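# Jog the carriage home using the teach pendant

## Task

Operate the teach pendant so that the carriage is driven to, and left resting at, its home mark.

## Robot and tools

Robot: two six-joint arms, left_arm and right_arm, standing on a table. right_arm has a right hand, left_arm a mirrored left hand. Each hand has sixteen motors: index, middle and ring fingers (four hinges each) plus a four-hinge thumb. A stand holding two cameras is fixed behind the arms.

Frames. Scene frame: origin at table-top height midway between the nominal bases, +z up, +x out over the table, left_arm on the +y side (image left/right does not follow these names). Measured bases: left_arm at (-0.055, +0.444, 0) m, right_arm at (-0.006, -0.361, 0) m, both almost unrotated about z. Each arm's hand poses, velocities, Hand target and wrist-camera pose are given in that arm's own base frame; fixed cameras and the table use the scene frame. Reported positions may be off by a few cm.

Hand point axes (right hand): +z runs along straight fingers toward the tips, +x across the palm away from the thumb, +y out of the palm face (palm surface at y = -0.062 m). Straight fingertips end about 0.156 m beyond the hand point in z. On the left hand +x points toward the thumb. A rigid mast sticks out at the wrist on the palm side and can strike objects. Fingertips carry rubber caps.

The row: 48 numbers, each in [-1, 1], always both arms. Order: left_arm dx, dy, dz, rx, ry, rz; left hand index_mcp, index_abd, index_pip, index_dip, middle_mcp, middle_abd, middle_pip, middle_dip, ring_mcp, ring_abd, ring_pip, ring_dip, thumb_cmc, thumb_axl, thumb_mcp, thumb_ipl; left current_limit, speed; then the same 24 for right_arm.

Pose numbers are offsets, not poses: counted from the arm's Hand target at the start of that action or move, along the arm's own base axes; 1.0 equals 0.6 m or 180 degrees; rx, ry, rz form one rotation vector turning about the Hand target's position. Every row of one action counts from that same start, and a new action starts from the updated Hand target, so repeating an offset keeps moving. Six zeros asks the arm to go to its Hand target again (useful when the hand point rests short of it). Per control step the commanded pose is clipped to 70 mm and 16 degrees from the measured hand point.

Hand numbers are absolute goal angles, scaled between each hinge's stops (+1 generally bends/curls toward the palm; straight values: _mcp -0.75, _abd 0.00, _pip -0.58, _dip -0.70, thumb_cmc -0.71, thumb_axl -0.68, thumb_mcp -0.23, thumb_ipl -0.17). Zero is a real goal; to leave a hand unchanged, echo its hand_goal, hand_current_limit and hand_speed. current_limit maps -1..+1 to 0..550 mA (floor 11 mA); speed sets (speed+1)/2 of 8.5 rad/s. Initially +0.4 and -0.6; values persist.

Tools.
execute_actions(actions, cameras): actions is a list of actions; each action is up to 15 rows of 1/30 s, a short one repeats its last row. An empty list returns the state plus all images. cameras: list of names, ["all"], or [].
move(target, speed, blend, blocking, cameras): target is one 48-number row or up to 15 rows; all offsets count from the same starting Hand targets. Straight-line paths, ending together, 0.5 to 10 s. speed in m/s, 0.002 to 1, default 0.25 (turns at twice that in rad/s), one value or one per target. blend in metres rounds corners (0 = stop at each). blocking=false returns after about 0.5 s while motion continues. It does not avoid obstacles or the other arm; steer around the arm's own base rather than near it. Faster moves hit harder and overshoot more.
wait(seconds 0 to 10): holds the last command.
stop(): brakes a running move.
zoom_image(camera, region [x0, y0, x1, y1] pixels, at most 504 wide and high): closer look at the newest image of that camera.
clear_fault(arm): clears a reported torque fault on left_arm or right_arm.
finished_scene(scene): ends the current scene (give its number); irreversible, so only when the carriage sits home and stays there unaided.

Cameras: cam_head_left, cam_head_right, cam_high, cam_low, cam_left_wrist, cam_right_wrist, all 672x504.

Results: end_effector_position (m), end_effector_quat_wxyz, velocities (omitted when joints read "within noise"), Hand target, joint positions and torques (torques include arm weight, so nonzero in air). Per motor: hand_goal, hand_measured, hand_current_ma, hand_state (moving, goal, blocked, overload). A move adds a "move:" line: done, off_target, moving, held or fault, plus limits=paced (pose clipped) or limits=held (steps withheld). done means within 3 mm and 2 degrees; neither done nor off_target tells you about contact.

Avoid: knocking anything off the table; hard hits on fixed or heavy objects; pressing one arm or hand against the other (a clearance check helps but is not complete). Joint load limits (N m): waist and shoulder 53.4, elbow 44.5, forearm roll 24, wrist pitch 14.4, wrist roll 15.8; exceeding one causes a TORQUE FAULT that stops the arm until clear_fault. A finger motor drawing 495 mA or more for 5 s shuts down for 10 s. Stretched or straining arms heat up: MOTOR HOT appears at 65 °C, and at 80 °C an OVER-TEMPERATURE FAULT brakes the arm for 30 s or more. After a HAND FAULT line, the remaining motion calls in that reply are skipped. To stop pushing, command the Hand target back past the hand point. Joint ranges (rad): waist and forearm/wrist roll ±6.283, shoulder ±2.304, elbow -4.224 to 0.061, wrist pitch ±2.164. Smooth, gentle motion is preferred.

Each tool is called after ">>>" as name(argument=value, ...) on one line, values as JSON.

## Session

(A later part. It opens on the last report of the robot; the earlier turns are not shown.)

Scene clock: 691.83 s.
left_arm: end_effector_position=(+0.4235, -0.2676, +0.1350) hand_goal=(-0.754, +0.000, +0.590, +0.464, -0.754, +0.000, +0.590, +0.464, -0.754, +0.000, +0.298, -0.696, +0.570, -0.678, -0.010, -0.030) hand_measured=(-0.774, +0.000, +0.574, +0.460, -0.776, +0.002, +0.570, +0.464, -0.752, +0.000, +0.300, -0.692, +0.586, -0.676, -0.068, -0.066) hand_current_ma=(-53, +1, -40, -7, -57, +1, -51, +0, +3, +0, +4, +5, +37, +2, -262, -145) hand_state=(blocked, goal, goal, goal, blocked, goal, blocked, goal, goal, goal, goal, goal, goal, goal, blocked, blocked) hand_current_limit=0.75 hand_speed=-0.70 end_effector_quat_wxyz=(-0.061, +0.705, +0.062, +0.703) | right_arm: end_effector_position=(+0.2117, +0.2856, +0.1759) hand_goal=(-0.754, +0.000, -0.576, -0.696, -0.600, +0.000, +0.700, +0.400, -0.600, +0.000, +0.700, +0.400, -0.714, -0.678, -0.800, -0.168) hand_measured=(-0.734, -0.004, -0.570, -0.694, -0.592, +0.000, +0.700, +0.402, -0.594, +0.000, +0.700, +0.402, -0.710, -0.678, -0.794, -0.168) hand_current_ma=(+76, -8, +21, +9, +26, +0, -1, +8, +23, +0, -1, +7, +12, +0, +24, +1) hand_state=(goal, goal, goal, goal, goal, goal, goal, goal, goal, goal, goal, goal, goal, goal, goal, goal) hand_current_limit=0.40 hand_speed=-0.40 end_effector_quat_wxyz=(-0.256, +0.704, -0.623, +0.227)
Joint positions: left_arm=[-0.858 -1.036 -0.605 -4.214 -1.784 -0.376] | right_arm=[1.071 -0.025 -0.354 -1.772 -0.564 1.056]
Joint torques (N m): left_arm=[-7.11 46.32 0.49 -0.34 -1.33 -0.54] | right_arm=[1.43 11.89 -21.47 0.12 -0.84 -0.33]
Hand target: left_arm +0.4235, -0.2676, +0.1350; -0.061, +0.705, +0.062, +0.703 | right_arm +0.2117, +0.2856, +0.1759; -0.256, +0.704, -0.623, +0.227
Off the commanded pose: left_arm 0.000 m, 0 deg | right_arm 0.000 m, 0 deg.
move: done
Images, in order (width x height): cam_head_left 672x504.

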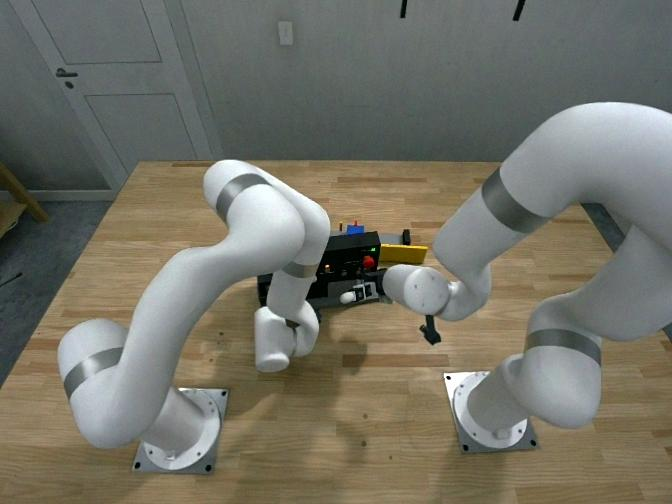

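>>> move(target=[0.0017,0.0003,0,0,0,0,-0.754,0,0.591,0.464,-0.754,0,0.591,0.464,-0.754,0,0.299,-0.696,0.571,-0.678,-0.01,-0.03,0.75,-0.7,0,0,0,0,0,0,-0.754,0,-0.576,-0.696,-0.6,0,0.7,0.4,-0.6,0,0.7,0.4,-0.714,-0.678,-0.8,-0.168,0.4,-0.4], speed=0.02, cameras=["cam_head_left"])

>>> zoom_image(camera="cam_head_left", region=[290, 210, 400, 300])

>>> move(target=[0,0,0,0,0,0,-0.754,0,0.591,0.464,-0.754,0,0.591,0.464,-0.754,0,0.299,-0.696,0.571,-0.678,-0.01,-0.03,0.75,-0.7,0.033,0.0041,0,0,0,0,-0.754,0,-0.576,-0.696,-0.6,0,0.7,0.4,-0.6,0,0.7,0.4,-0.714,-0.678,-0.8,-0.168,0.4,-0.4], speed=0.06, cameras=["cam_head_left","cam_high"])

>>> zoom_image(camera="cam_head_left", region=[290, 210, 400, 300])

>>> zoom_image(camera="cam_high", region=[190, 230, 270, 310])

Scene clock: 701.13 s.
left_arm: end_effector_position=(+0.4245, -0.2674, +0.1350) hand_goal=(-0.754, +0.000, +0.590, +0.464, -0.754, +0.000, +0.590, +0.464, -0.754, +0.000, +0.298, -0.696, +0.570, -0.678, -0.010, -0.030) hand_measured=(-0.774, +0.000, +0.574, +0.460, -0.776, +0.002, +0.570, +0.464, -0.752, +0.000, +0.300, -0.692, +0.586, -0.676, -0.068, -0.066) hand_current_ma=(-53, +1, -40, -7, -57, +1, -51, +0, +3, +0, +4, +5, +37, +2, -263, -145) hand_state=(blocked, goal, goal, goal, blocked, goal, blocked, goal, goal, goal, goal, goal, goal, goal, blocked, blocked) hand_current_limit=0.75 hand_speed=-0.70 end_effector_quat_wxyz=(-0.061, +0.705, +0.062, +0.703) | right_arm: end_effector_position=(+0.2117, +0.2856, +0.1759) hand_goal=(-0.754, +0.000, -0.576, -0.696, -0.600, +0.000, +0.700, +0.400, -0.600, +0.000, +0.700, +0.400, -0.714, -0.678, -0.800, -0.168) hand_measured=(-0.734, -0.004, -0.570, -0.694, -0.592, +0.000, +0.700, +0.402, -0.594, +0.000, +0.700, +0.402, -0.710, -0.678, -0.794, -0.168) hand_current_ma=(+76, -8, +21, +9, +26, +0, -1, +8, +23, +0, -1, +7, +12, +0, +24, +1) hand_state=(goal, goal, goal, goal, goal, goal, goal, goal, goal, goal, goal, goal, goal, goal, goal, goal) hand_current_limit=0.40 hand_speed=-0.40 end_effector_quat_wxyz=(-0.256, +0.704, -0.623, +0.227)
Joint positions: left_arm=[-0.855 -1.036 -0.606 -4.211 -1.785 -0.375] | right_arm=[1.071 -0.025 -0.354 -1.772 -0.564 1.056]
Joint torques (N m): left_arm=[0.17 53 -6.28 0.8 -2.33 0.38] | right_arm=[0.72 11.6 -21.51 0.52 -0.92 -0.41]
Hand target: left_arm +0.4245, -0.2674, +0.1350; -0.061, +0.705, +0.062, +0.703 | right_arm +0.2117, +0.2856, +0.1759; -0.256, +0.704, -0.623, +0.227
Off the commanded pose: left_arm 0.000 m, 0 deg | right_arm 0.000 m, 0 deg.
move: done
Images, in order (width x height): cam_head_left 672x504.

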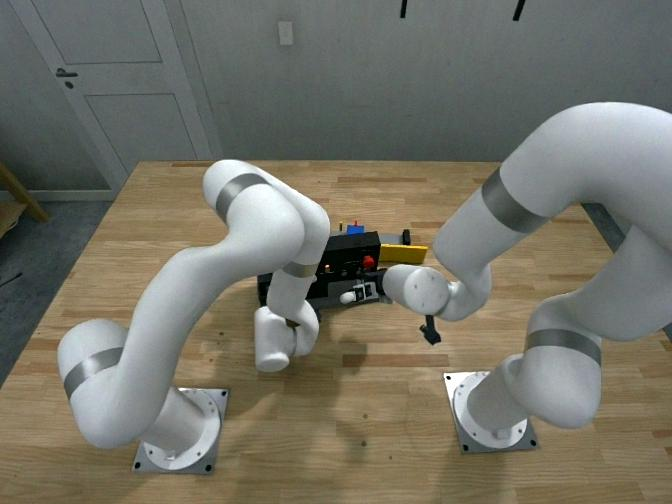

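Scaled by 4.582 from the camera's 672x504 image, which has a finer 960x720 frame.

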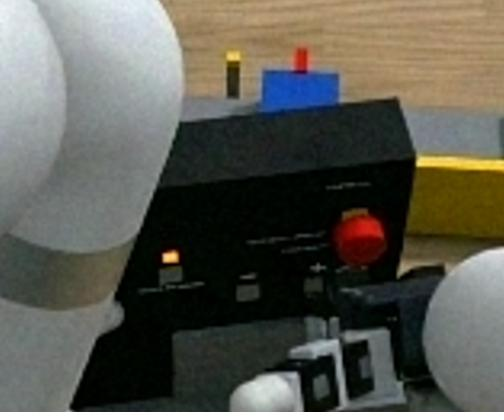

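Scene clock: 702.03 s.
left_arm: end_effector_position=(+0.4246, -0.2674, +0.1350) hand_goal=(-0.754, +0.000, +0.590, +0.464, -0.754, +0.000, +0.590, +0.464, -0.754, +0.000, +0.298, -0.696, +0.570, -0.678, -0.010, -0.030) hand_measured=(-0.774, +0.000, +0.574, +0.460, -0.776, +0.002, +0.570, +0.464, -0.752, +0.000, +0.300, -0.692, +0.586, -0.676, -0.070, -0.066) hand_current_ma=(-53, +1, -40, -7, -57, +1, -51, +0, +3, +0, +4, +5, +37, +2, -264, -145) hand_state=(blocked, goal, goal, goal, blocked, goal, blocked, goal, goal, goal, goal, goal, goal, goal, blocked, blocked) hand_current_limit=0.75 hand_speed=-0.70 end_effector_quat_wxyz=(-0.061, +0.705, +0.062, +0.703) | right_arm: end_effector_position=(+0.2314, +0.2881, +0.1759) hand_goal=(-0.754, +0.000, -0.576, -0.696, -0.600, +0.000, +0.700, +0.400, -0.600, +0.000, +0.700, +0.400, -0.714, -0.678, -0.800, -0.168) hand_measured=(-0.734, -0.004, -0.570, -0.694, -0.592, +0.000, +0.700, +0.402, -0.594, +0.000, +0.700, +0.402, -0.710, -0.678, -0.794, -0.168) hand_current_ma=(+78, -8, +20, +9, +26, +0, -1, +8, +23, +0, -1, +7, +12, +0, +24, +1) hand_state=(blocked, goal, goal, goal, goal, goal, goal, goal, goal, goal, goal, goal, goal, goal, goal, goal) hand_current_limit=0.40 hand_speed=-0.40 end_effector_quat_wxyz=(-0.256, +0.704, -0.623, +0.227)
Joint positions: left_arm=[-0.855 -1.036 -0.606 -4.211 -1.785 -0.375] | right_arm=[1.018 -0.055 -0.385 -1.827 -0.546 1.06]
Joint torques (N m): left_arm=[-0.13 52.55 -6.14 0.5 -2.22 0.24] | right_arm=[-1.12 11.13 -24.3 0.04 -0.52 0.48]
Hand target: left_arm +0.4245, -0.2674, +0.1350; -0.061, +0.705, +0.062, +0.703 | right_arm +0.2315, +0.2881, +0.1759; -0.256, +0.704, -0.623, +0.227
Off the commanded pose: left_arm 0.000 m, 0 deg | right_arm 0.000 m, 0 deg.
move: done
Images, in order (width x height): cam_head_left 672x504, cam_high 672x504.

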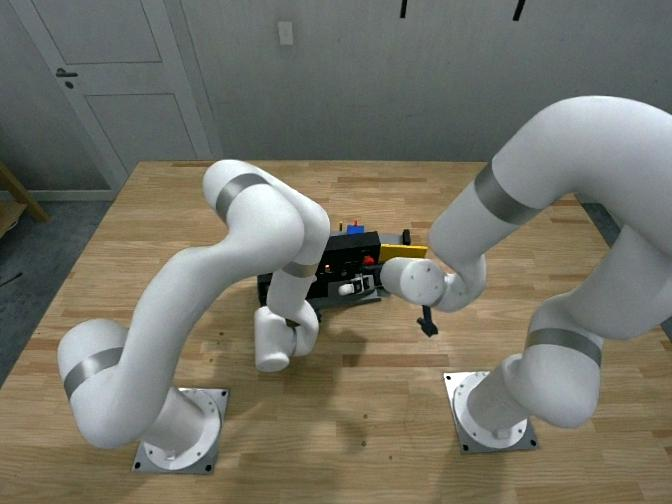

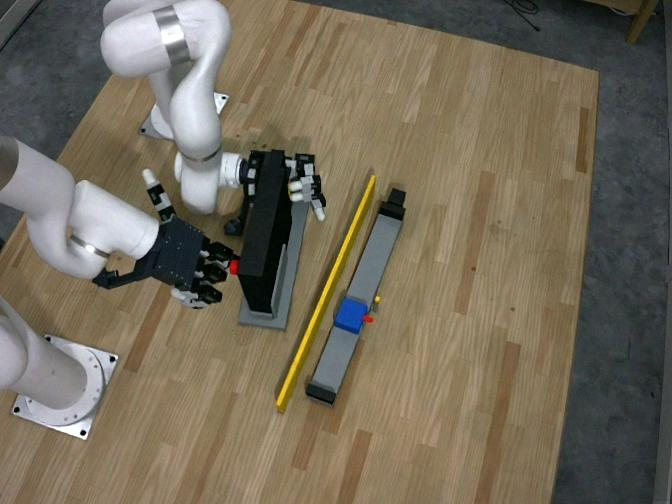

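Scaled by 4.582 from the camera's 672x504 image, which has a finer 960x720 frame.

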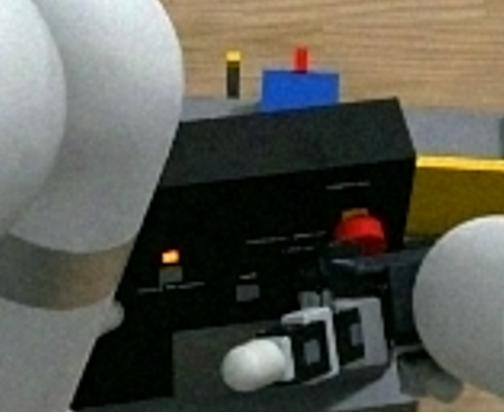

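Scaled by 6.300 from the camera's 672x504 image, which has a finer 960x720 frame.

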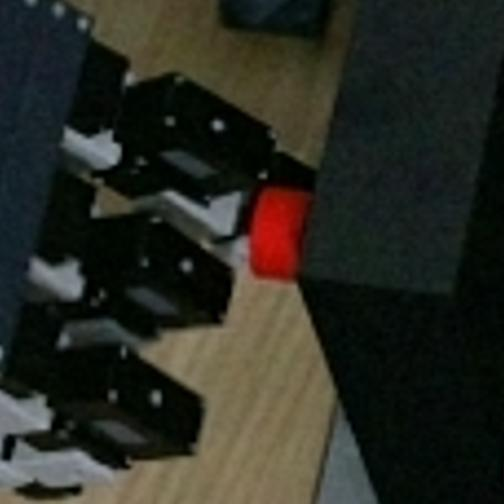

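>>> move(target=[0,0,0,0,0,0,-0.754,0,0.591,0.464,-0.754,0,0.591,0.464,-0.754,0,0.299,-0.696,0.571,-0.678,-0.01,-0.03,0.75,-0.7,-0.033,-0.0041,0,0,0,0,-0.754,0,-0.576,-0.696,0.15,0,0.7,0.4,0.15,0,0.7,0.4,-0.714,-0.678,-0.8,-0.168,0.4,-0.4], speed=0.06)

>>> move(target=[-0.0025,-0.0004,0,0,0,0,-0.754,0,0.591,0.464,-0.754,0,0.591,0.464,-0.754,0,0.299,-0.696,0.571,-0.678,-0.01,-0.03,0.75,-0.7,0,0,0,0,0,0,-0.754,0,-0.576,-0.696,0.15,0,0.7,0.4,0.15,0,0.7,0.4,-0.714,-0.678,-0.8,-0.168,0.4,-0.4], speed=0.02, cameras=["cam_head_left"])

>>> zoom_image(camera="cam_head_left", region=[290, 210, 400, 300])

>>> move(target=[0,0,0,0,0,0,-0.754,0,0.591,0.464,-0.754,0,0.591,0.464,-0.754,0,0.299,-0.696,0.571,-0.678,-0.01,-0.03,0.75,-0.7,0.033,0.0041,0,0,0,0,-0.754,0,-0.576,-0.696,0.15,0,0.7,0.4,0.15,0,0.7,0.4,-0.714,-0.678,-0.8,-0.168,0.4,-0.4], speed=0.06, cameras=["cam_head_left","cam_high"])

>>> zoom_image(camera="cam_head_left", region=[290, 210, 400, 300])

>>> zoom_image(camera="cam_high", region=[190, 230, 270, 310])

Scene clock: 721.50 s.
left_arm: end_effector_position=(+0.4245, -0.2674, +0.1350) hand_goal=(-0.754, +0.000, +0.590, +0.464, -0.754, +0.000, +0.590, +0.464, -0.754, +0.000, +0.298, -0.696, +0.570, -0.678, -0.010, -0.030) hand_measured=(-0.774, +0.000, +0.574, +0.460, -0.776, +0.002, +0.570, +0.464, -0.752, +0.000, +0.300, -0.692, +0.586, -0.676, -0.070, -0.066) hand_current_ma=(-53, +1, -40, -7, -57, +1, -51, +0, +3, +0, +4, +5, +37, +2, -264, -145) hand_state=(blocked, goal, goal, goal, blocked, goal, blocked, goal, goal, goal, goal, goal, goal, goal, blocked, blocked) hand_current_limit=0.75 hand_speed=-0.70 end_effector_quat_wxyz=(-0.061, +0.705, +0.062, +0.703) | right_arm: end_effector_position=(+0.2117, +0.2856, +0.1759) hand_goal=(-0.754, +0.000, -0.576, -0.696, +0.150, +0.000, +0.700, +0.400, +0.150, +0.000, +0.700, +0.400, -0.714, -0.678, -0.800, -0.168) hand_measured=(-0.734, -0.004, -0.570, -0.694, +0.140, +0.000, +0.700, +0.402, +0.140, +0.000, +0.700, +0.402, -0.710, -0.678, -0.794, -0.168) hand_current_ma=(+75, -8, +20, +9, -39, +0, -1, +8, -37, +0, -1, +7, +12, +0, +24, +1) hand_state=(goal, goal, goal, goal, goal, goal, goal, goal, goal, goal, goal, goal, goal, goal, goal, goal) hand_current_limit=0.40 hand_speed=-0.40 end_effector_quat_wxyz=(-0.256, +0.704, -0.623, +0.227)
Joint positions: left_arm=[-0.855 -1.036 -0.606 -4.211 -1.785 -0.375] | right_arm=[1.071 -0.025 -0.354 -1.772 -0.563 1.056]
Joint torques (N m): left_arm=[-0.65 50.03 -3.68 0.52 -2.34 -0.06] | right_arm=[-0.82 9.93 -20.18 0.53 -0.91 -0.36]
Hand target: left_arm +0.4245, -0.2674, +0.1350; -0.061, +0.705, +0.062, +0.703 | right_arm +0.2117, +0.2856, +0.1759; -0.256, +0.704, -0.623, +0.227
Off the commanded pose: left_arm 0.000 m, 0 deg | right_arm 0.000 m, 0 deg.
move: done

Scene clock: 722.20 s.
left_arm: end_effector_position=(+0.4231, -0.2676, +0.1350) hand_goal=(-0.754, +0.000, +0.590, +0.464, -0.754, +0.000, +0.590, +0.464, -0.754, +0.000, +0.298, -0.696, +0.570, -0.678, -0.010, -0.030) hand_measured=(-0.774, +0.000, +0.574, +0.460, -0.776, +0.002, +0.570, +0.464, -0.752, +0.000, +0.300, -0.692, +0.586, -0.676, -0.068, -0.064) hand_current_ma=(-54, +1, -40, -6, -57, +1, -51, +0, +3, +0, +4, +5, +37, +2, -259, -143) hand_state=(blocked, goal, goal, goal, blocked, goal, blocked, goal, goal, goal, goal, goal, goal, goal, blocked, blocked) hand_current_limit=0.75 hand_speed=-0.70 end_effector_quat_wxyz=(-0.061, +0.705, +0.062, +0.703) | right_arm: end_effector_position=(+0.2117, +0.2856, +0.1759) hand_goal=(-0.754, +0.000, -0.576, -0.696, +0.150, +0.000, +0.700, +0.400, +0.150, +0.000, +0.700, +0.400, -0.714, -0.678, -0.800, -0.168) hand_measured=(-0.734, -0.004, -0.570, -0.694, +0.140, +0.000, +0.700, +0.402, +0.140, +0.000, +0.700, +0.402, -0.710, -0.678, -0.794, -0.168) hand_current_ma=(+75, -8, +20, +9, -39, +0, -1, +8, -37, +0, -1, +7, +12, +0, +24, +1) hand_state=(goal, goal, goal, goal, goal, goal, goal, goal, goal, goal, goal, goal, goal, goal, goal, goal) hand_current_limit=0.40 hand_speed=-0.40 end_effector_quat_wxyz=(-0.256, +0.704, -0.623, +0.227)
Joint positions: left_arm=[-0.859 -1.036 -0.604 -4.215 -1.784 -0.377] | right_arm=[1.071 -0.025 -0.354 -1.772 -0.564 1.056]
Joint torques (N m): left_arm=[-8.42 46.42 0.4 0.06 -1.39 -0.64] | right_arm=[1.88 12.25 -19.81 0.34 -0.9 -0.5]
Hand target: left_arm +0.4230, -0.2676, +0.1350; -0.061, +0.705, +0.062, +0.703 | right_arm +0.2117, +0.2856, +0.1759; -0.256, +0.704, -0.623, +0.227
Off the commanded pose: left_arm 0.000 m, 0 deg | right_arm 0.000 m, 0 deg.
move: done
Images, in order (width x height): cam_head_left 672x504.

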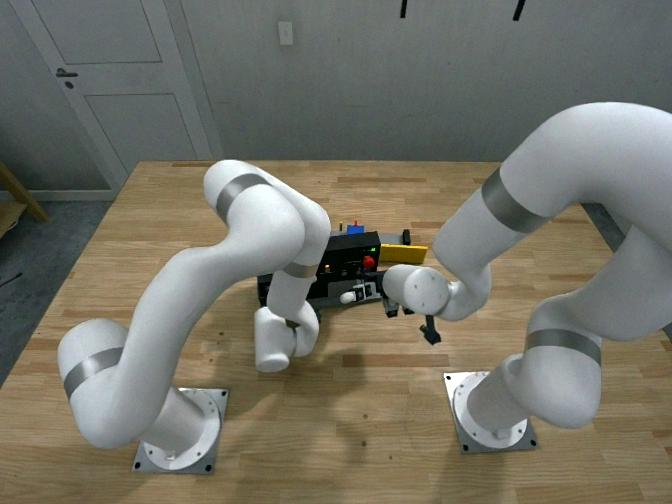

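Scaled by 4.582 from the camera's 672x504 image, which has a finer 960x720 frame.

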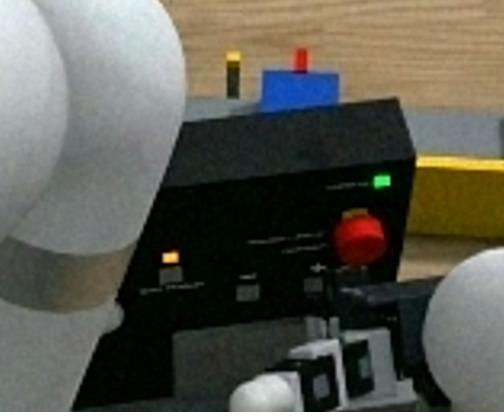

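Scene clock: 723.10 s.
left_arm: end_effector_position=(+0.4230, -0.2676, +0.1350) hand_goal=(-0.754, +0.000, +0.590, +0.464, -0.754, +0.000, +0.590, +0.464, -0.754, +0.000, +0.298, -0.696, +0.570, -0.678, -0.010, -0.030) hand_measured=(-0.774, +0.000, +0.574, +0.460, -0.776, +0.002, +0.570, +0.464, -0.752, +0.000, +0.300, -0.692, +0.586, -0.676, -0.068, -0.064) hand_current_ma=(-54, +1, -40, -6, -57, +1, -51, +0, +3, +0, +4, +5, +37, +2, -257, -143) hand_state=(blocked, goal, goal, goal, blocked, goal, blocked, goal, goal, goal, goal, goal, goal, goal, blocked, blocked) hand_current_limit=0.75 hand_speed=-0.70 end_effector_quat_wxyz=(-0.061, +0.705, +0.062, +0.703) | right_arm: end_effector_position=(+0.2314, +0.2881, +0.1759) hand_goal=(-0.754, +0.000, -0.576, -0.696, +0.150, +0.000, +0.700, +0.400, +0.150, +0.000, +0.700, +0.400, -0.714, -0.678, -0.800, -0.168) hand_measured=(-0.734, -0.004, -0.570, -0.694, +0.140, +0.000, +0.700, +0.402, +0.140, +0.000, +0.700, +0.402, -0.710, -0.678, -0.794, -0.168) hand_current_ma=(+81, -8, +20, +9, -39, +0, -1, +8, -37, +0, -1, +7, +12, +0, +24, +1) hand_state=(blocked, goal, goal, goal, goal, goal, goal, goal, goal, goal, goal, goal, goal, goal, goal, goal) hand_current_limit=0.40 hand_speed=-0.40 end_effector_quat_wxyz=(-0.256, +0.704, -0.623, +0.227)
Joint positions: left_arm=[-0.859 -1.036 -0.604 -4.215 -1.784 -0.377] | right_arm=[1.018 -0.055 -0.385 -1.827 -0.546 1.06]
Joint torques (N m): left_arm=[-5.98 46.81 0.37 -0.12 -1.39 -0.55] | right_arm=[-1.25 12.03 -23.65 -1.31 -0.45 0.46]
Hand target: left_arm +0.4230, -0.2676, +0.1350; -0.061, +0.705, +0.062, +0.703 | right_arm +0.2315, +0.2881, +0.1759; -0.256, +0.704, -0.623, +0.227
Off the commanded pose: left_arm 0.000 m, 0 deg | right_arm 0.000 m, 0 deg.
move: done
Images, in order (width x height): cam_head_left 672x504, cam_high 672x504.

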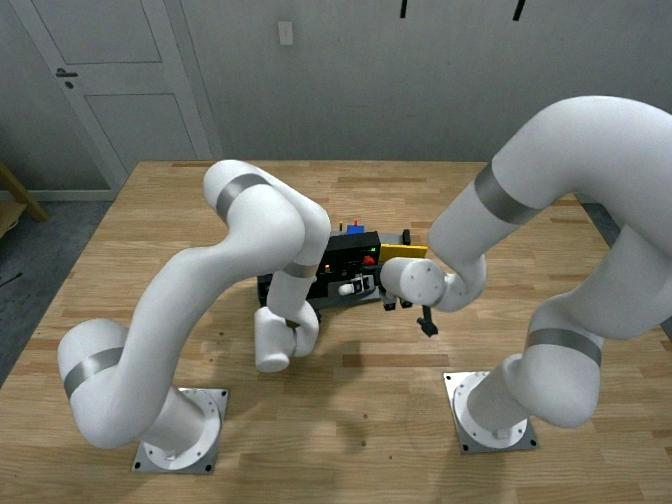

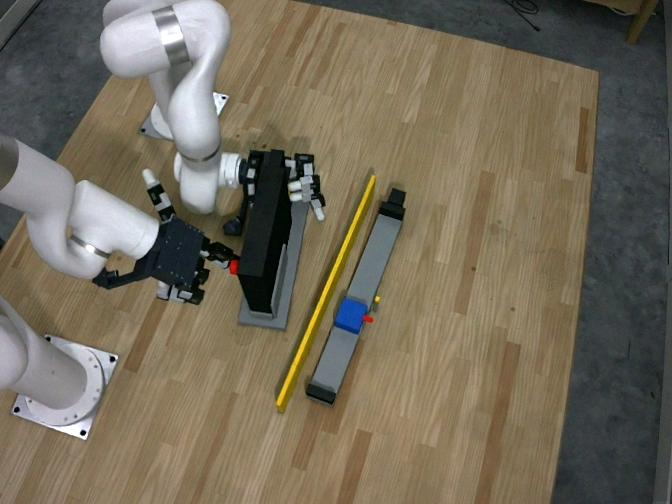

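Scaled by 4.582 from the camera's 672x504 image, which has a finer 960x720 frame.

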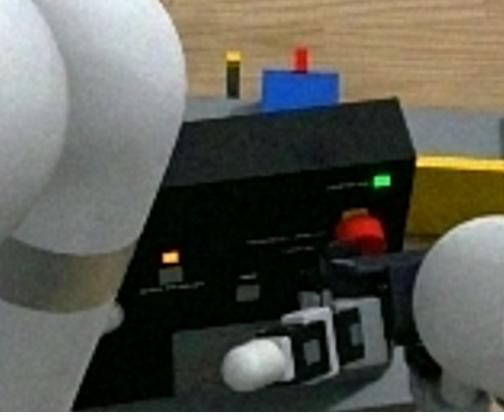

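Scaled by 6.300 from the camera's 672x504 image, which has a finer 960x720 frame.

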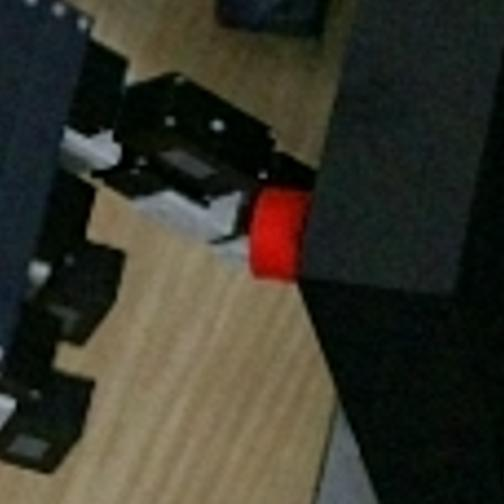

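>>> move(target=[[0,0,0,0,0,0,-0.754,0,0.591,0.464,-0.754,0,0.591,0.464,-0.754,0,0.299,-0.696,0.571,-0.678,-0.01,-0.03,0.75,-0.7,-0.0165,-0.002,0,0,0,0,-0.754,0,-0.576,-0.696,0.15,0,0.7,0.4,0.15,0,0.7,0.4,-0.714,-0.678,-0.8,-0.168,0.4,-0.4],[0,0,0,0,0,0,-0.754,0,0.591,0.464,-0.754,0,0.591,0.464,-0.754,0,0.299,-0.696,0.571,-0.678,-0.01,-0.03,0.75,-0.7,-0.0093,0.0733,0.0017,0,0,0,-0.754,0,-0.576,-0.696,0.15,0,0.7,0.4,0.15,0,0.7,0.4,-0.714,-0.678,-0.8,-0.168,0.4,-0.4]], speed=0.08, cameras=["cam_head_left","cam_high"])

>>> zoom_image(camera="cam_head_left", region=[290, 210, 400, 300])

>>> zoom_image(camera="cam_high", region=[190, 200, 270, 310])

Scene clock: 737.00 s.
left_arm: end_effector_position=(+0.4230, -0.2676, +0.1350) hand_goal=(-0.754, +0.000, +0.590, +0.464, -0.754, +0.000, +0.590, +0.464, -0.754, +0.000, +0.298, -0.696, +0.570, -0.678, -0.010, -0.030) hand_measured=(-0.774, +0.000, +0.574, +0.462, -0.776, +0.002, +0.570, +0.464, -0.752, +0.000, +0.300, -0.692, +0.586, -0.676, -0.068, -0.064) hand_current_ma=(-54, +1, -40, -4, -57, +1, -51, +0, +3, +0, +4, +5, +37, +2, -257, -143) hand_state=(blocked, goal, goal, goal, blocked, goal, blocked, goal, goal, goal, goal, goal, goal, goal, blocked, blocked) hand_current_limit=0.75 hand_speed=-0.70 end_effector_quat_wxyz=(-0.061, +0.705, +0.062, +0.703) | right_arm: end_effector_position=(+0.2259, +0.3320, +0.1769) hand_goal=(-0.754, +0.000, -0.576, -0.696, +0.150, +0.000, +0.700, +0.400, +0.150, +0.000, +0.700, +0.400, -0.714, -0.678, -0.800, -0.168) hand_measured=(-0.734, -0.002, -0.570, -0.694, +0.140, +0.000, +0.700, +0.402, +0.140, +0.000, +0.700, +0.402, -0.710, -0.678, -0.794, -0.168) hand_current_ma=(+75, -7, +20, +9, -39, +0, -1, +8, -37, +0, -1, +7, +12, +0, +24, +1) hand_state=(goal, goal, goal, goal, goal, goal, goal, goal, goal, goal, goal, goal, goal, goal, goal, goal) hand_current_limit=0.40 hand_speed=-0.40 end_effector_quat_wxyz=(-0.256, +0.704, -0.623, +0.227)
Joint positions: left_arm=[-0.859 -1.036 -0.604 -4.215 -1.784 -0.377] | right_arm=[1.1 -0.134 -0.478 -1.718 -0.57 1.024]
Joint torques (N m): left_arm=[-2.89 49.42 -1.58 -0.07 -1.31 -0.3] | right_arm=[0.82 13.72 -23.77 0.57 -0.91 -0.61]
Hand target: left_arm +0.4230, -0.2676, +0.1350; -0.061, +0.705, +0.062, +0.703 | right_arm +0.2259, +0.3321, +0.1769; -0.256, +0.704, -0.623, +0.227
Off the commanded pose: left_arm 0.000 m, 0 deg | right_arm 0.000 m, 0 deg.
move: done
Images, in order (width x height): cam_head_left 672x504, cam_high 672x504.

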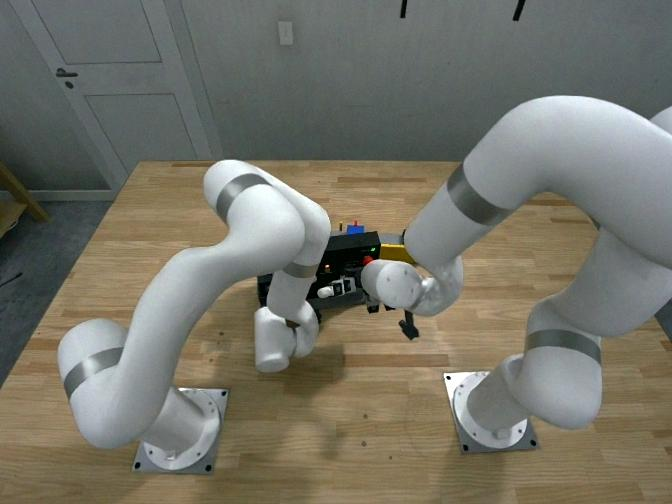

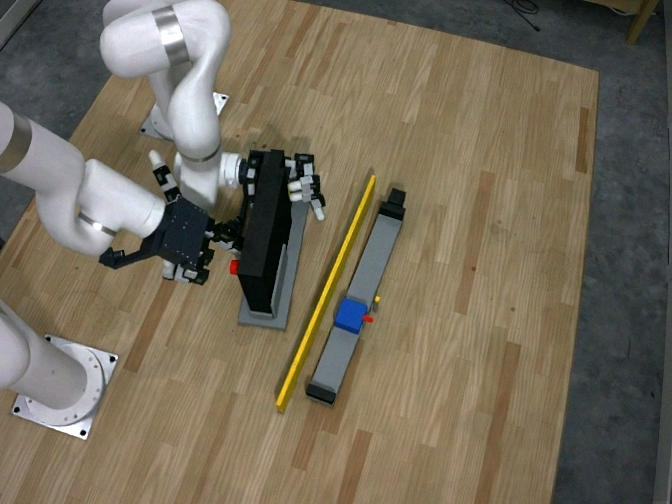

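Scaled by 4.582 from the camera's 672x504 image, which has a finer 960x720 frame.

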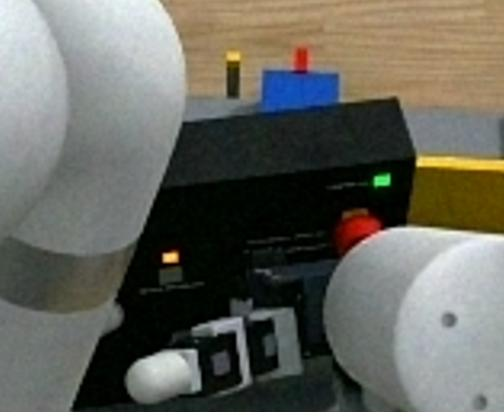

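Scaled by 4.582 from the camera's 672x504 image, which has a finer 960x720 frame.

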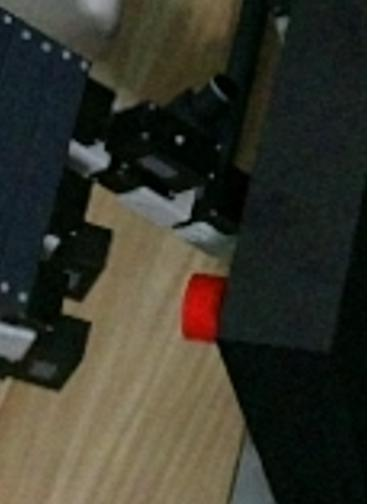

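>>> move(target=[0,0,0,0,0,0,-0.754,0,0.591,0.464,-0.754,0,0.591,0.464,-0.754,0,0.299,-0.696,0.571,-0.678,-0.01,-0.03,0.75,-0.7,0.0165,0.002,0,0,0,0,-0.754,0,-0.576,-0.696,0.15,0,0.7,0.4,0.15,0,0.7,0.4,-0.714,-0.678,-0.8,-0.168,0.4,-0.4], speed=0.06, cameras=["cam_head_left"])

>>> zoom_image(camera="cam_head_left", region=[290, 210, 400, 300])

Scene clock: 740.90 s.
left_arm: end_effector_position=(+0.4230, -0.2676, +0.1350) hand_goal=(-0.754, +0.000, +0.590, +0.464, -0.754, +0.000, +0.590, +0.464, -0.754, +0.000, +0.298, -0.696, +0.570, -0.678, -0.010, -0.030) hand_measured=(-0.774, +0.000, +0.574, +0.462, -0.776, +0.002, +0.570, +0.464, -0.752, +0.000, +0.300, -0.692, +0.586, -0.676, -0.068, -0.064) hand_current_ma=(-54, +1, -40, -4, -57, +1, -51, +0, +3, +0, +4, +5, +37, +2, -257, -143) hand_state=(blocked, goal, goal, goal, blocked, goal, blocked, goal, goal, goal, goal, goal, goal, goal, blocked, blocked) hand_current_limit=0.75 hand_speed=-0.70 end_effector_quat_wxyz=(-0.061, +0.705, +0.062, +0.703) | right_arm: end_effector_position=(+0.2357, +0.3332, +0.1769) hand_goal=(-0.754, +0.000, -0.576, -0.696, +0.150, +0.000, +0.700, +0.400, +0.150, +0.000, +0.700, +0.400, -0.714, -0.678, -0.800, -0.168) hand_measured=(-0.712, -0.002, -0.556, -0.690, +0.140, +0.000, +0.700, +0.402, +0.140, +0.000, +0.700, +0.402, -0.710, -0.678, -0.794, -0.168) hand_current_ma=(+182, -7, +69, +20, -39, +0, -1, +8, -37, +0, -1, +7, +12, +0, +24, +1) hand_state=(blocked, goal, goal, goal, goal, goal, goal, goal, goal, goal, goal, goal, goal, goal, goal, goal) hand_current_limit=0.40 hand_speed=-0.40 end_effector_quat_wxyz=(-0.256, +0.704, -0.623, +0.227)
Joint positions: left_arm=[-0.859 -1.036 -0.604 -4.215 -1.784 -0.377] | right_arm=[1.076 -0.147 -0.493 -1.739 -0.562 1.022]
Joint torques (N m): left_arm=[-4.28 49.48 -1.28 -0.23 -1.45 -0.32] | right_arm=[-1.09 12.72 -24.27 -0.51 -0.56 -0.23]
Hand target: left_arm +0.4230, -0.2676, +0.1350; -0.061, +0.705, +0.062, +0.703 | right_arm +0.2358, +0.3333, +0.1769; -0.256, +0.704, -0.623, +0.227
Off the commanded pose: left_arm 0.000 m, 0 deg | right_arm 0.000 m, 0 deg.
move: done
Images, in order (width x height): cam_head_left 672x504.

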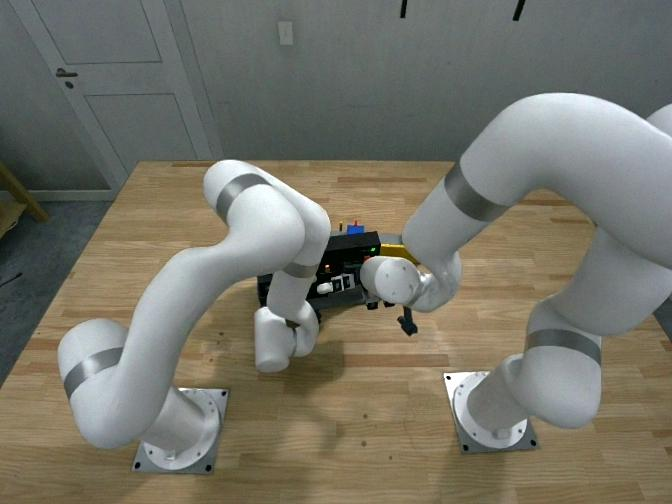

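Scaled by 4.582 from the camera's 672x504 image, which has a finer 960x720 frame.

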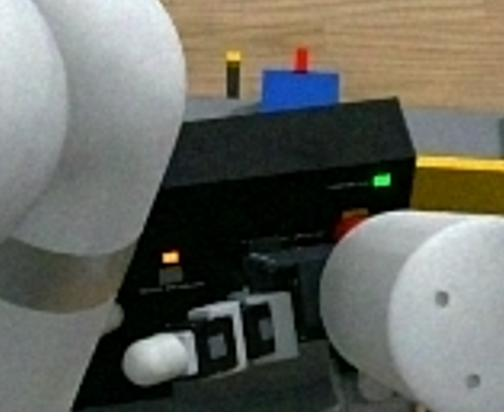

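>>> move(target=[0,0,0,0,0,0,-0.754,0,0.591,0.464,-0.754,0,0.591,0.464,-0.754,0,0.299,-0.696,0.571,-0.678,-0.01,-0.03,0.75,-0.7,0.005,0.0006,0,0,0,0,-0.754,0,-0.576,-0.696,0.15,0,0.7,0.4,0.15,0,0.7,0.4,-0.714,-0.678,-0.8,-0.168,0.4,-0.4], speed=0.06, cameras=["cam_head_left"])

>>> zoom_image(camera="cam_head_left", region=[290, 210, 400, 300])

Scene clock: 745.63 s.
left_arm: end_effector_position=(+0.4230, -0.2676, +0.1350) hand_goal=(-0.754, +0.000, +0.590, +0.464, -0.754, +0.000, +0.590, +0.464, -0.754, +0.000, +0.298, -0.696, +0.570, -0.678, -0.010, -0.030) hand_measured=(-0.774, +0.000, +0.574, +0.462, -0.776, +0.002, +0.570, +0.464, -0.752, +0.000, +0.300, -0.692, +0.586, -0.676, -0.068, -0.064) hand_current_ma=(-54, +1, -40, -4, -57, +1, -51, +0, +3, +0, +4, +5, +37, +2, -257, -143) hand_state=(blocked, goal, goal, goal, blocked, goal, blocked, goal, goal, goal, goal, goal, goal, goal, blocked, blocked) hand_current_limit=0.75 hand_speed=-0.70 end_effector_quat_wxyz=(-0.061, +0.705, +0.062, +0.703) | right_arm: end_effector_position=(+0.2387, +0.3336, +0.1769) hand_goal=(-0.754, +0.000, -0.576, -0.696, +0.150, +0.000, +0.700, +0.400, +0.150, +0.000, +0.700, +0.400, -0.714, -0.678, -0.800, -0.168) hand_measured=(-0.698, -0.002, -0.550, -0.686, +0.140, +0.000, +0.700, +0.402, +0.140, +0.000, +0.700, +0.402, -0.710, -0.678, -0.794, -0.168) hand_current_ma=(+244, -6, +99, +33, -39, +0, -1, +8, -37, +0, -1, +7, +12, +0, +24, +1) hand_state=(blocked, goal, blocked, goal, goal, goal, goal, goal, goal, goal, goal, goal, goal, goal, goal, goal) hand_current_limit=0.40 hand_speed=-0.40 end_effector_quat_wxyz=(-0.256, +0.704, -0.623, +0.227)
Joint positions: left_arm=[-0.859 -1.036 -0.604 -4.215 -1.784 -0.377] | right_arm=[1.069 -0.15 -0.498 -1.745 -0.559 1.022]
Joint torques (N m): left_arm=[-3.88 49.38 -1.69 0.01 -1.44 -0.19] | right_arm=[-2.63 12.88 -24.62 0.54 -0.8 -0.37]
Hand target: left_arm +0.4230, -0.2676, +0.1350; -0.061, +0.705, +0.062, +0.703 | right_arm +0.2388, +0.3336, +0.1769; -0.256, +0.704, -0.623, +0.227
Off the commanded pose: left_arm 0.000 m, 0 deg | right_arm 0.000 m, 0 deg.
move: done
Images, in order (width x height): cam_head_left 672x504.

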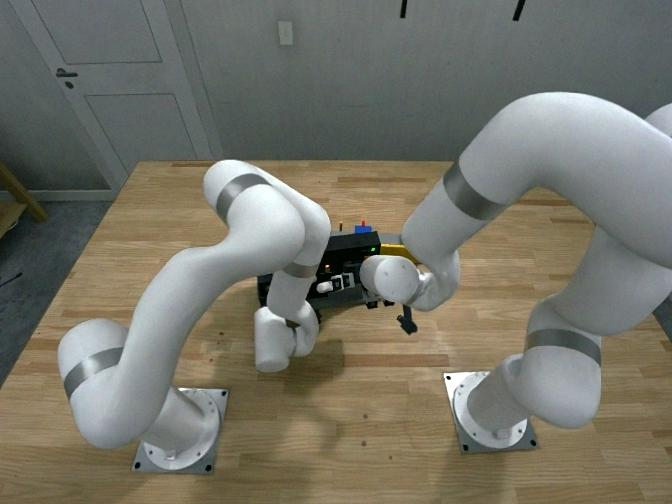

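Scaled by 4.582 from the camera's 672x504 image, which has a finer 960x720 frame.

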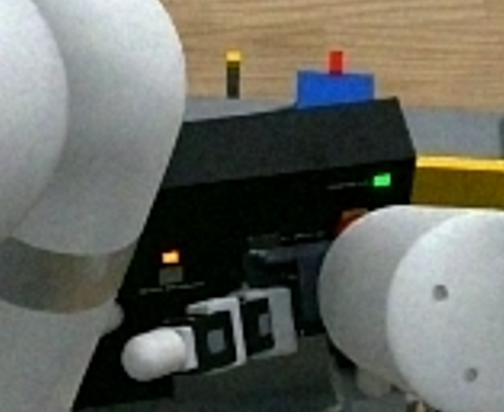

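>>> move(target=[0,0,0,0,0,0,-0.754,0,0.591,0.464,-0.754,0,0.591,0.464,-0.754,0,0.299,-0.696,0.571,-0.678,-0.01,-0.03,0.75,-0.7,-0.033,-0.004,0,0,0,0,-0.754,0,-0.576,-0.696,0.15,0,0.7,0.4,0.15,0,0.7,0.4,-0.714,-0.678,-0.8,-0.168,0.4,-0.4], speed=0.2, cameras=["cam_head_left","cam_high"])

>>> zoom_image(camera="cam_head_left", region=[290, 210, 400, 300])

Scene clock: 749.50 s.
left_arm: end_effector_position=(+0.4230, -0.2676, +0.1350) hand_goal=(-0.754, +0.000, +0.590, +0.464, -0.754, +0.000, +0.590, +0.464, -0.754, +0.000, +0.298, -0.696, +0.570, -0.678, -0.010, -0.030) hand_measured=(-0.774, +0.000, +0.574, +0.462, -0.776, +0.002, +0.570, +0.464, -0.752, +0.000, +0.300, -0.692, +0.586, -0.676, -0.068, -0.064) hand_current_ma=(-54, +1, -40, -4, -57, +1, -51, +0, +3, +0, +4, +5, +37, +2, -257, -143) hand_state=(blocked, goal, goal, goal, blocked, goal, blocked, goal, goal, goal, goal, goal, goal, goal, blocked, blocked) hand_current_limit=0.75 hand_speed=-0.70 end_effector_quat_wxyz=(-0.061, +0.705, +0.062, +0.703) | right_arm: end_effector_position=(+0.2190, +0.3312, +0.1769) hand_goal=(-0.754, +0.000, -0.576, -0.696, +0.150, +0.000, +0.700, +0.400, +0.150, +0.000, +0.700, +0.400, -0.714, -0.678, -0.800, -0.168) hand_measured=(-0.734, -0.002, -0.570, -0.692, +0.140, +0.000, +0.700, +0.402, +0.140, +0.000, +0.700, +0.402, -0.710, -0.678, -0.794, -0.168) hand_current_ma=(+76, -6, +21, +9, -39, +0, -1, +8, -37, +0, -1, +7, +12, +0, +24, +1) hand_state=(goal, goal, goal, goal, goal, goal, goal, goal, goal, goal, goal, goal, goal, goal, goal, goal) hand_current_limit=0.40 hand_speed=-0.40 end_effector_quat_wxyz=(-0.256, +0.704, -0.623, +0.227)
Joint positions: left_arm=[-0.859 -1.036 -0.604 -4.215 -1.784 -0.377] | right_arm=[1.118 -0.126 -0.468 -1.703 -0.576 1.026]
Joint torques (N m): left_arm=[-2.69 49.19 -2.08 -0.03 -1.45 -0.23] | right_arm=[1.24 14.34 -20.35 0.53 -0.8 -0.45]
Hand target: left_arm +0.4230, -0.2676, +0.1350; -0.061, +0.705, +0.062, +0.703 | right_arm +0.2190, +0.3312, +0.1769; -0.256, +0.704, -0.623, +0.227
Off the commanded pose: left_arm 0.000 m, 0 deg | right_arm 0.000 m, 0 deg.
move: done
Images, in order (width x height): cam_head_left 672x504, cam_high 672x504.

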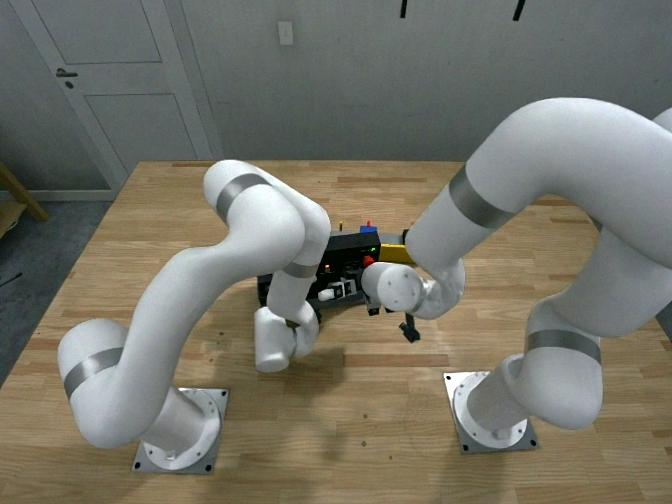

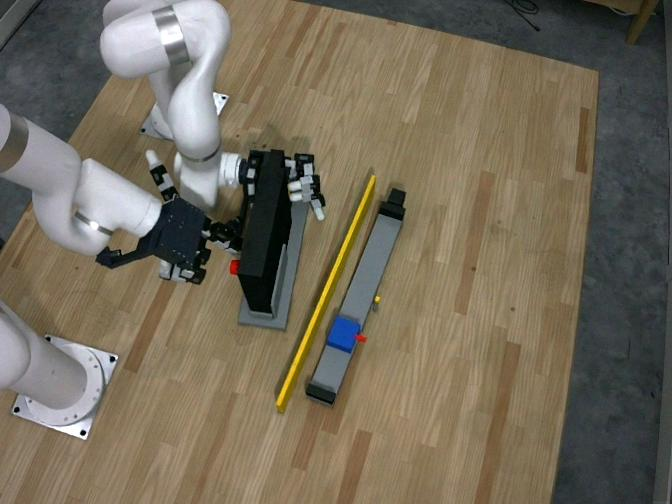

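Scaled by 4.582 from the camera's 672x504 image, which has a finer 960x720 frame.

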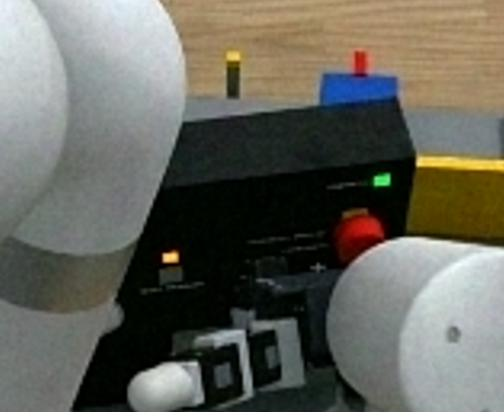

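>>> move(target=[0,0,0,0,0,0,-0.754,0,0.591,0.464,-0.754,0,0.591,0.464,-0.754,0,0.299,-0.696,0.571,-0.678,-0.01,-0.03,0.75,-0.7,0.0103,-0.0208,-0.0087,0,0,0,-0.754,0.333,-0.576,-0.696,0.15,0,0.7,0.4,0.15,0,0.7,0.4,-0.714,-0.678,-0.8,-0.168,0.4,-0.4], speed=0.08, cameras=["cam_head_left","cam_high","cam_right_wrist","cam_low"])

>>> zoom_image(camera="cam_head_left", region=[290, 210, 400, 300])

>>> zoom_image(camera="cam_high", region=[190, 200, 270, 310])

>>> zoom_image(camera="cam_high", region=[310, 270, 400, 380])

>>> zoom_image(camera="cam_low", region=[190, 210, 300, 280])

Scene clock: 762.53 s.
left_arm: end_effector_position=(+0.4230, -0.2676, +0.1350) hand_goal=(-0.754, +0.000, +0.590, +0.464, -0.754, +0.000, +0.590, +0.464, -0.754, +0.000, +0.298, -0.696, +0.570, -0.678, -0.010, -0.030) hand_measured=(-0.774, +0.000, +0.574, +0.462, -0.776, +0.002, +0.570, +0.464, -0.752, +0.000, +0.300, -0.692, +0.586, -0.676, -0.068, -0.064) hand_current_ma=(-54, +1, -40, -4, -57, +1, -51, +0, +3, +0, +4, +5, +37, +2, -257, -143) hand_state=(blocked, goal, goal, goal, blocked, goal, blocked, goal, goal, goal, goal, goal, goal, goal, blocked, blocked) hand_current_limit=0.75 hand_speed=-0.70 end_effector_quat_wxyz=(-0.061, +0.705, +0.062, +0.703) | right_arm: end_effector_position=(+0.2251, +0.3188, +0.1717) hand_goal=(-0.754, +0.332, -0.576, -0.696, +0.150, +0.000, +0.700, +0.400, +0.150, +0.000, +0.700, +0.400, -0.714, -0.678, -0.800, -0.168) hand_measured=(-0.734, +0.326, -0.570, -0.692, +0.140, +0.000, +0.700, +0.402, +0.140, +0.000, +0.700, +0.402, -0.710, -0.678, -0.794, -0.168) hand_current_ma=(+74, -14, +20, +9, -39, +0, -1, +8, -37, +0, -1, +7, +12, +0, +24, +1) hand_state=(goal, goal, goal, goal, goal, goal, goal, goal, goal, goal, goal, goal, goal, goal, goal, goal) hand_current_limit=0.40 hand_speed=-0.40 end_effector_quat_wxyz=(-0.256, +0.704, -0.623, +0.227)
Joint positions: left_arm=[-0.859 -1.036 -0.604 -4.215 -1.784 -0.377] | right_arm=[1.084 -0.122 -0.445 -1.767 -0.568 1.064]
Joint torques (N m): left_arm=[-3.5 49.03 -1.56 -0.01 -1.39 -0.3] | right_arm=[-1.28 14.22 -19.99 -0.6 -0.23 0.28]
Hand target: left_arm +0.4230, -0.2676, +0.1350; -0.061, +0.705, +0.062, +0.703 | right_arm +0.2252, +0.3187, +0.1717; -0.256, +0.704, -0.623, +0.227
Off the commanded pose: left_arm 0.000 m, 0 deg | right_arm 0.000 m, 0 deg.
move: done
camera_calibration:
cam_right_wrist: T_world_to_cam=[[-0.542385, 0.74915, -0.380254, -0.0120511], [-0.0817867, 0.40338, 0.91137, -0.310561], [0.83614, 0.525413, -0.157517, -0.205132], [0, 0, 0, 1]] pos_world=[0.139583, 0.242082, 0.246142]
Images, in order (width x height): cam_head_left 672x504, cam_high 672x504, cam_low 672x504, cam_right_wrist 672x504.

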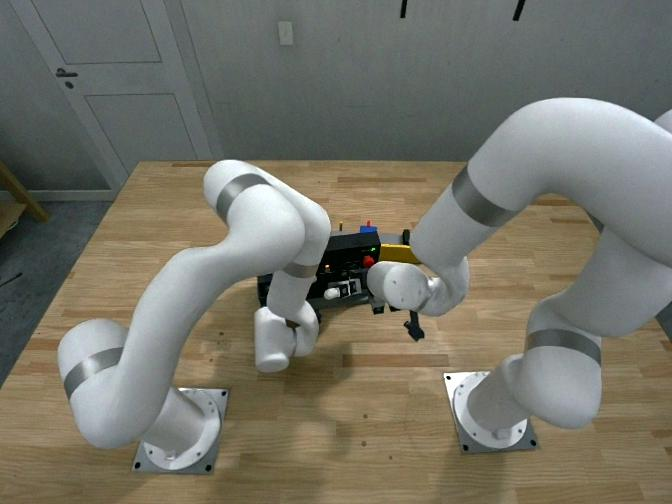

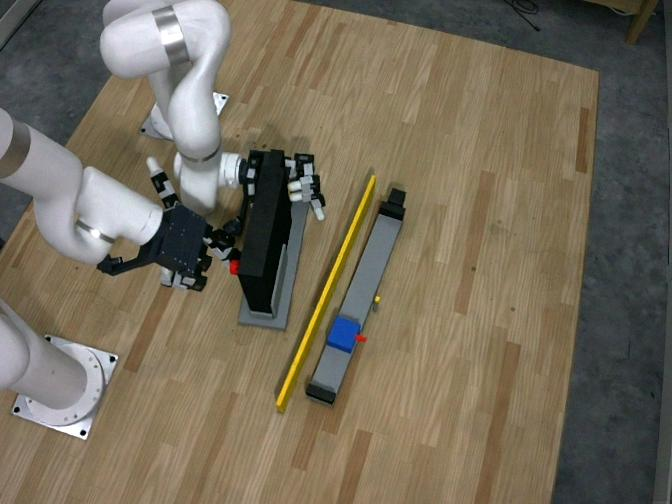

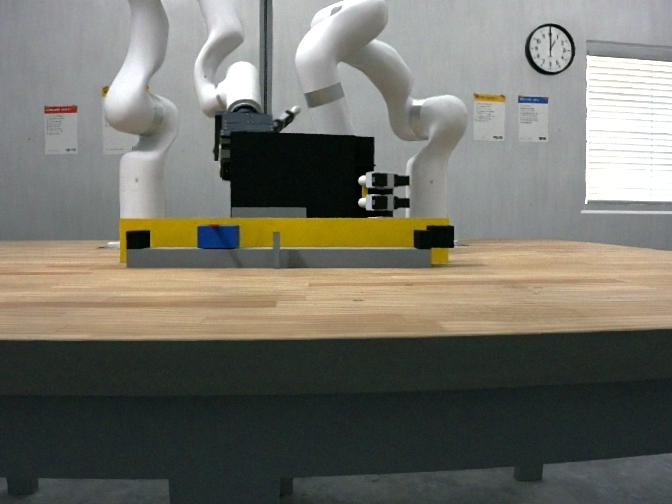

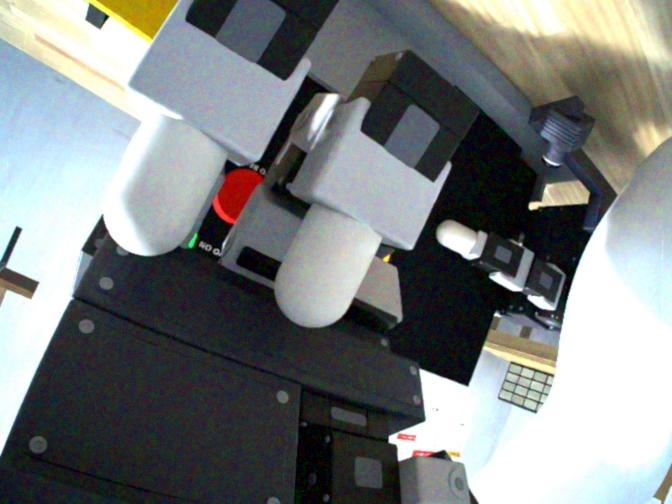

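Scaled by 4.582 from the camera's 672x504 image, which has a finer 960x720 frame.

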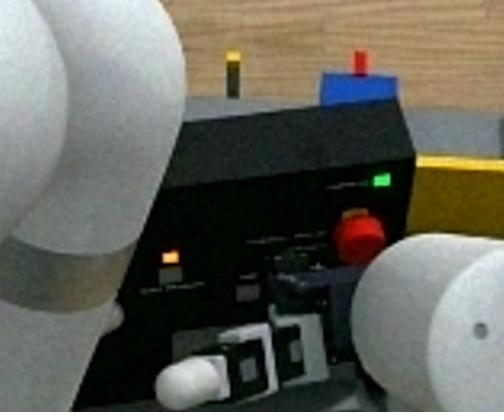

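Scaled by 4.582 from the camera's 672x504 image, which has a finer 960x720 frame.

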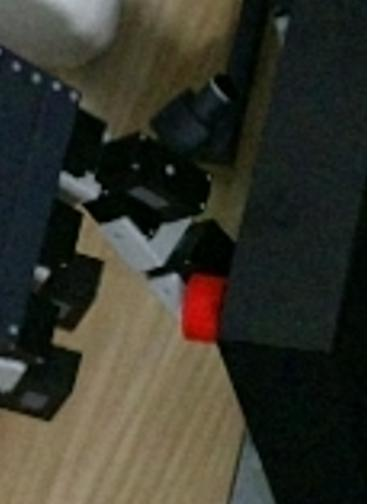

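Scaled by 4.582 from the camera's 672x504 image, which has a finer 960x720 frame.

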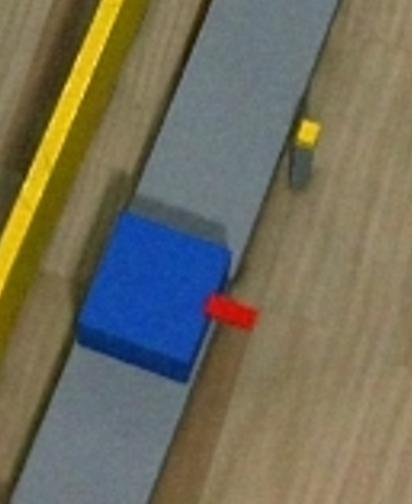

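Scaled by 4.582 from the camera's 672x504 image, which has a finer 960x720 frame.

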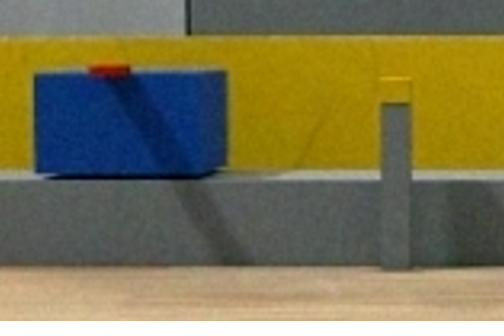

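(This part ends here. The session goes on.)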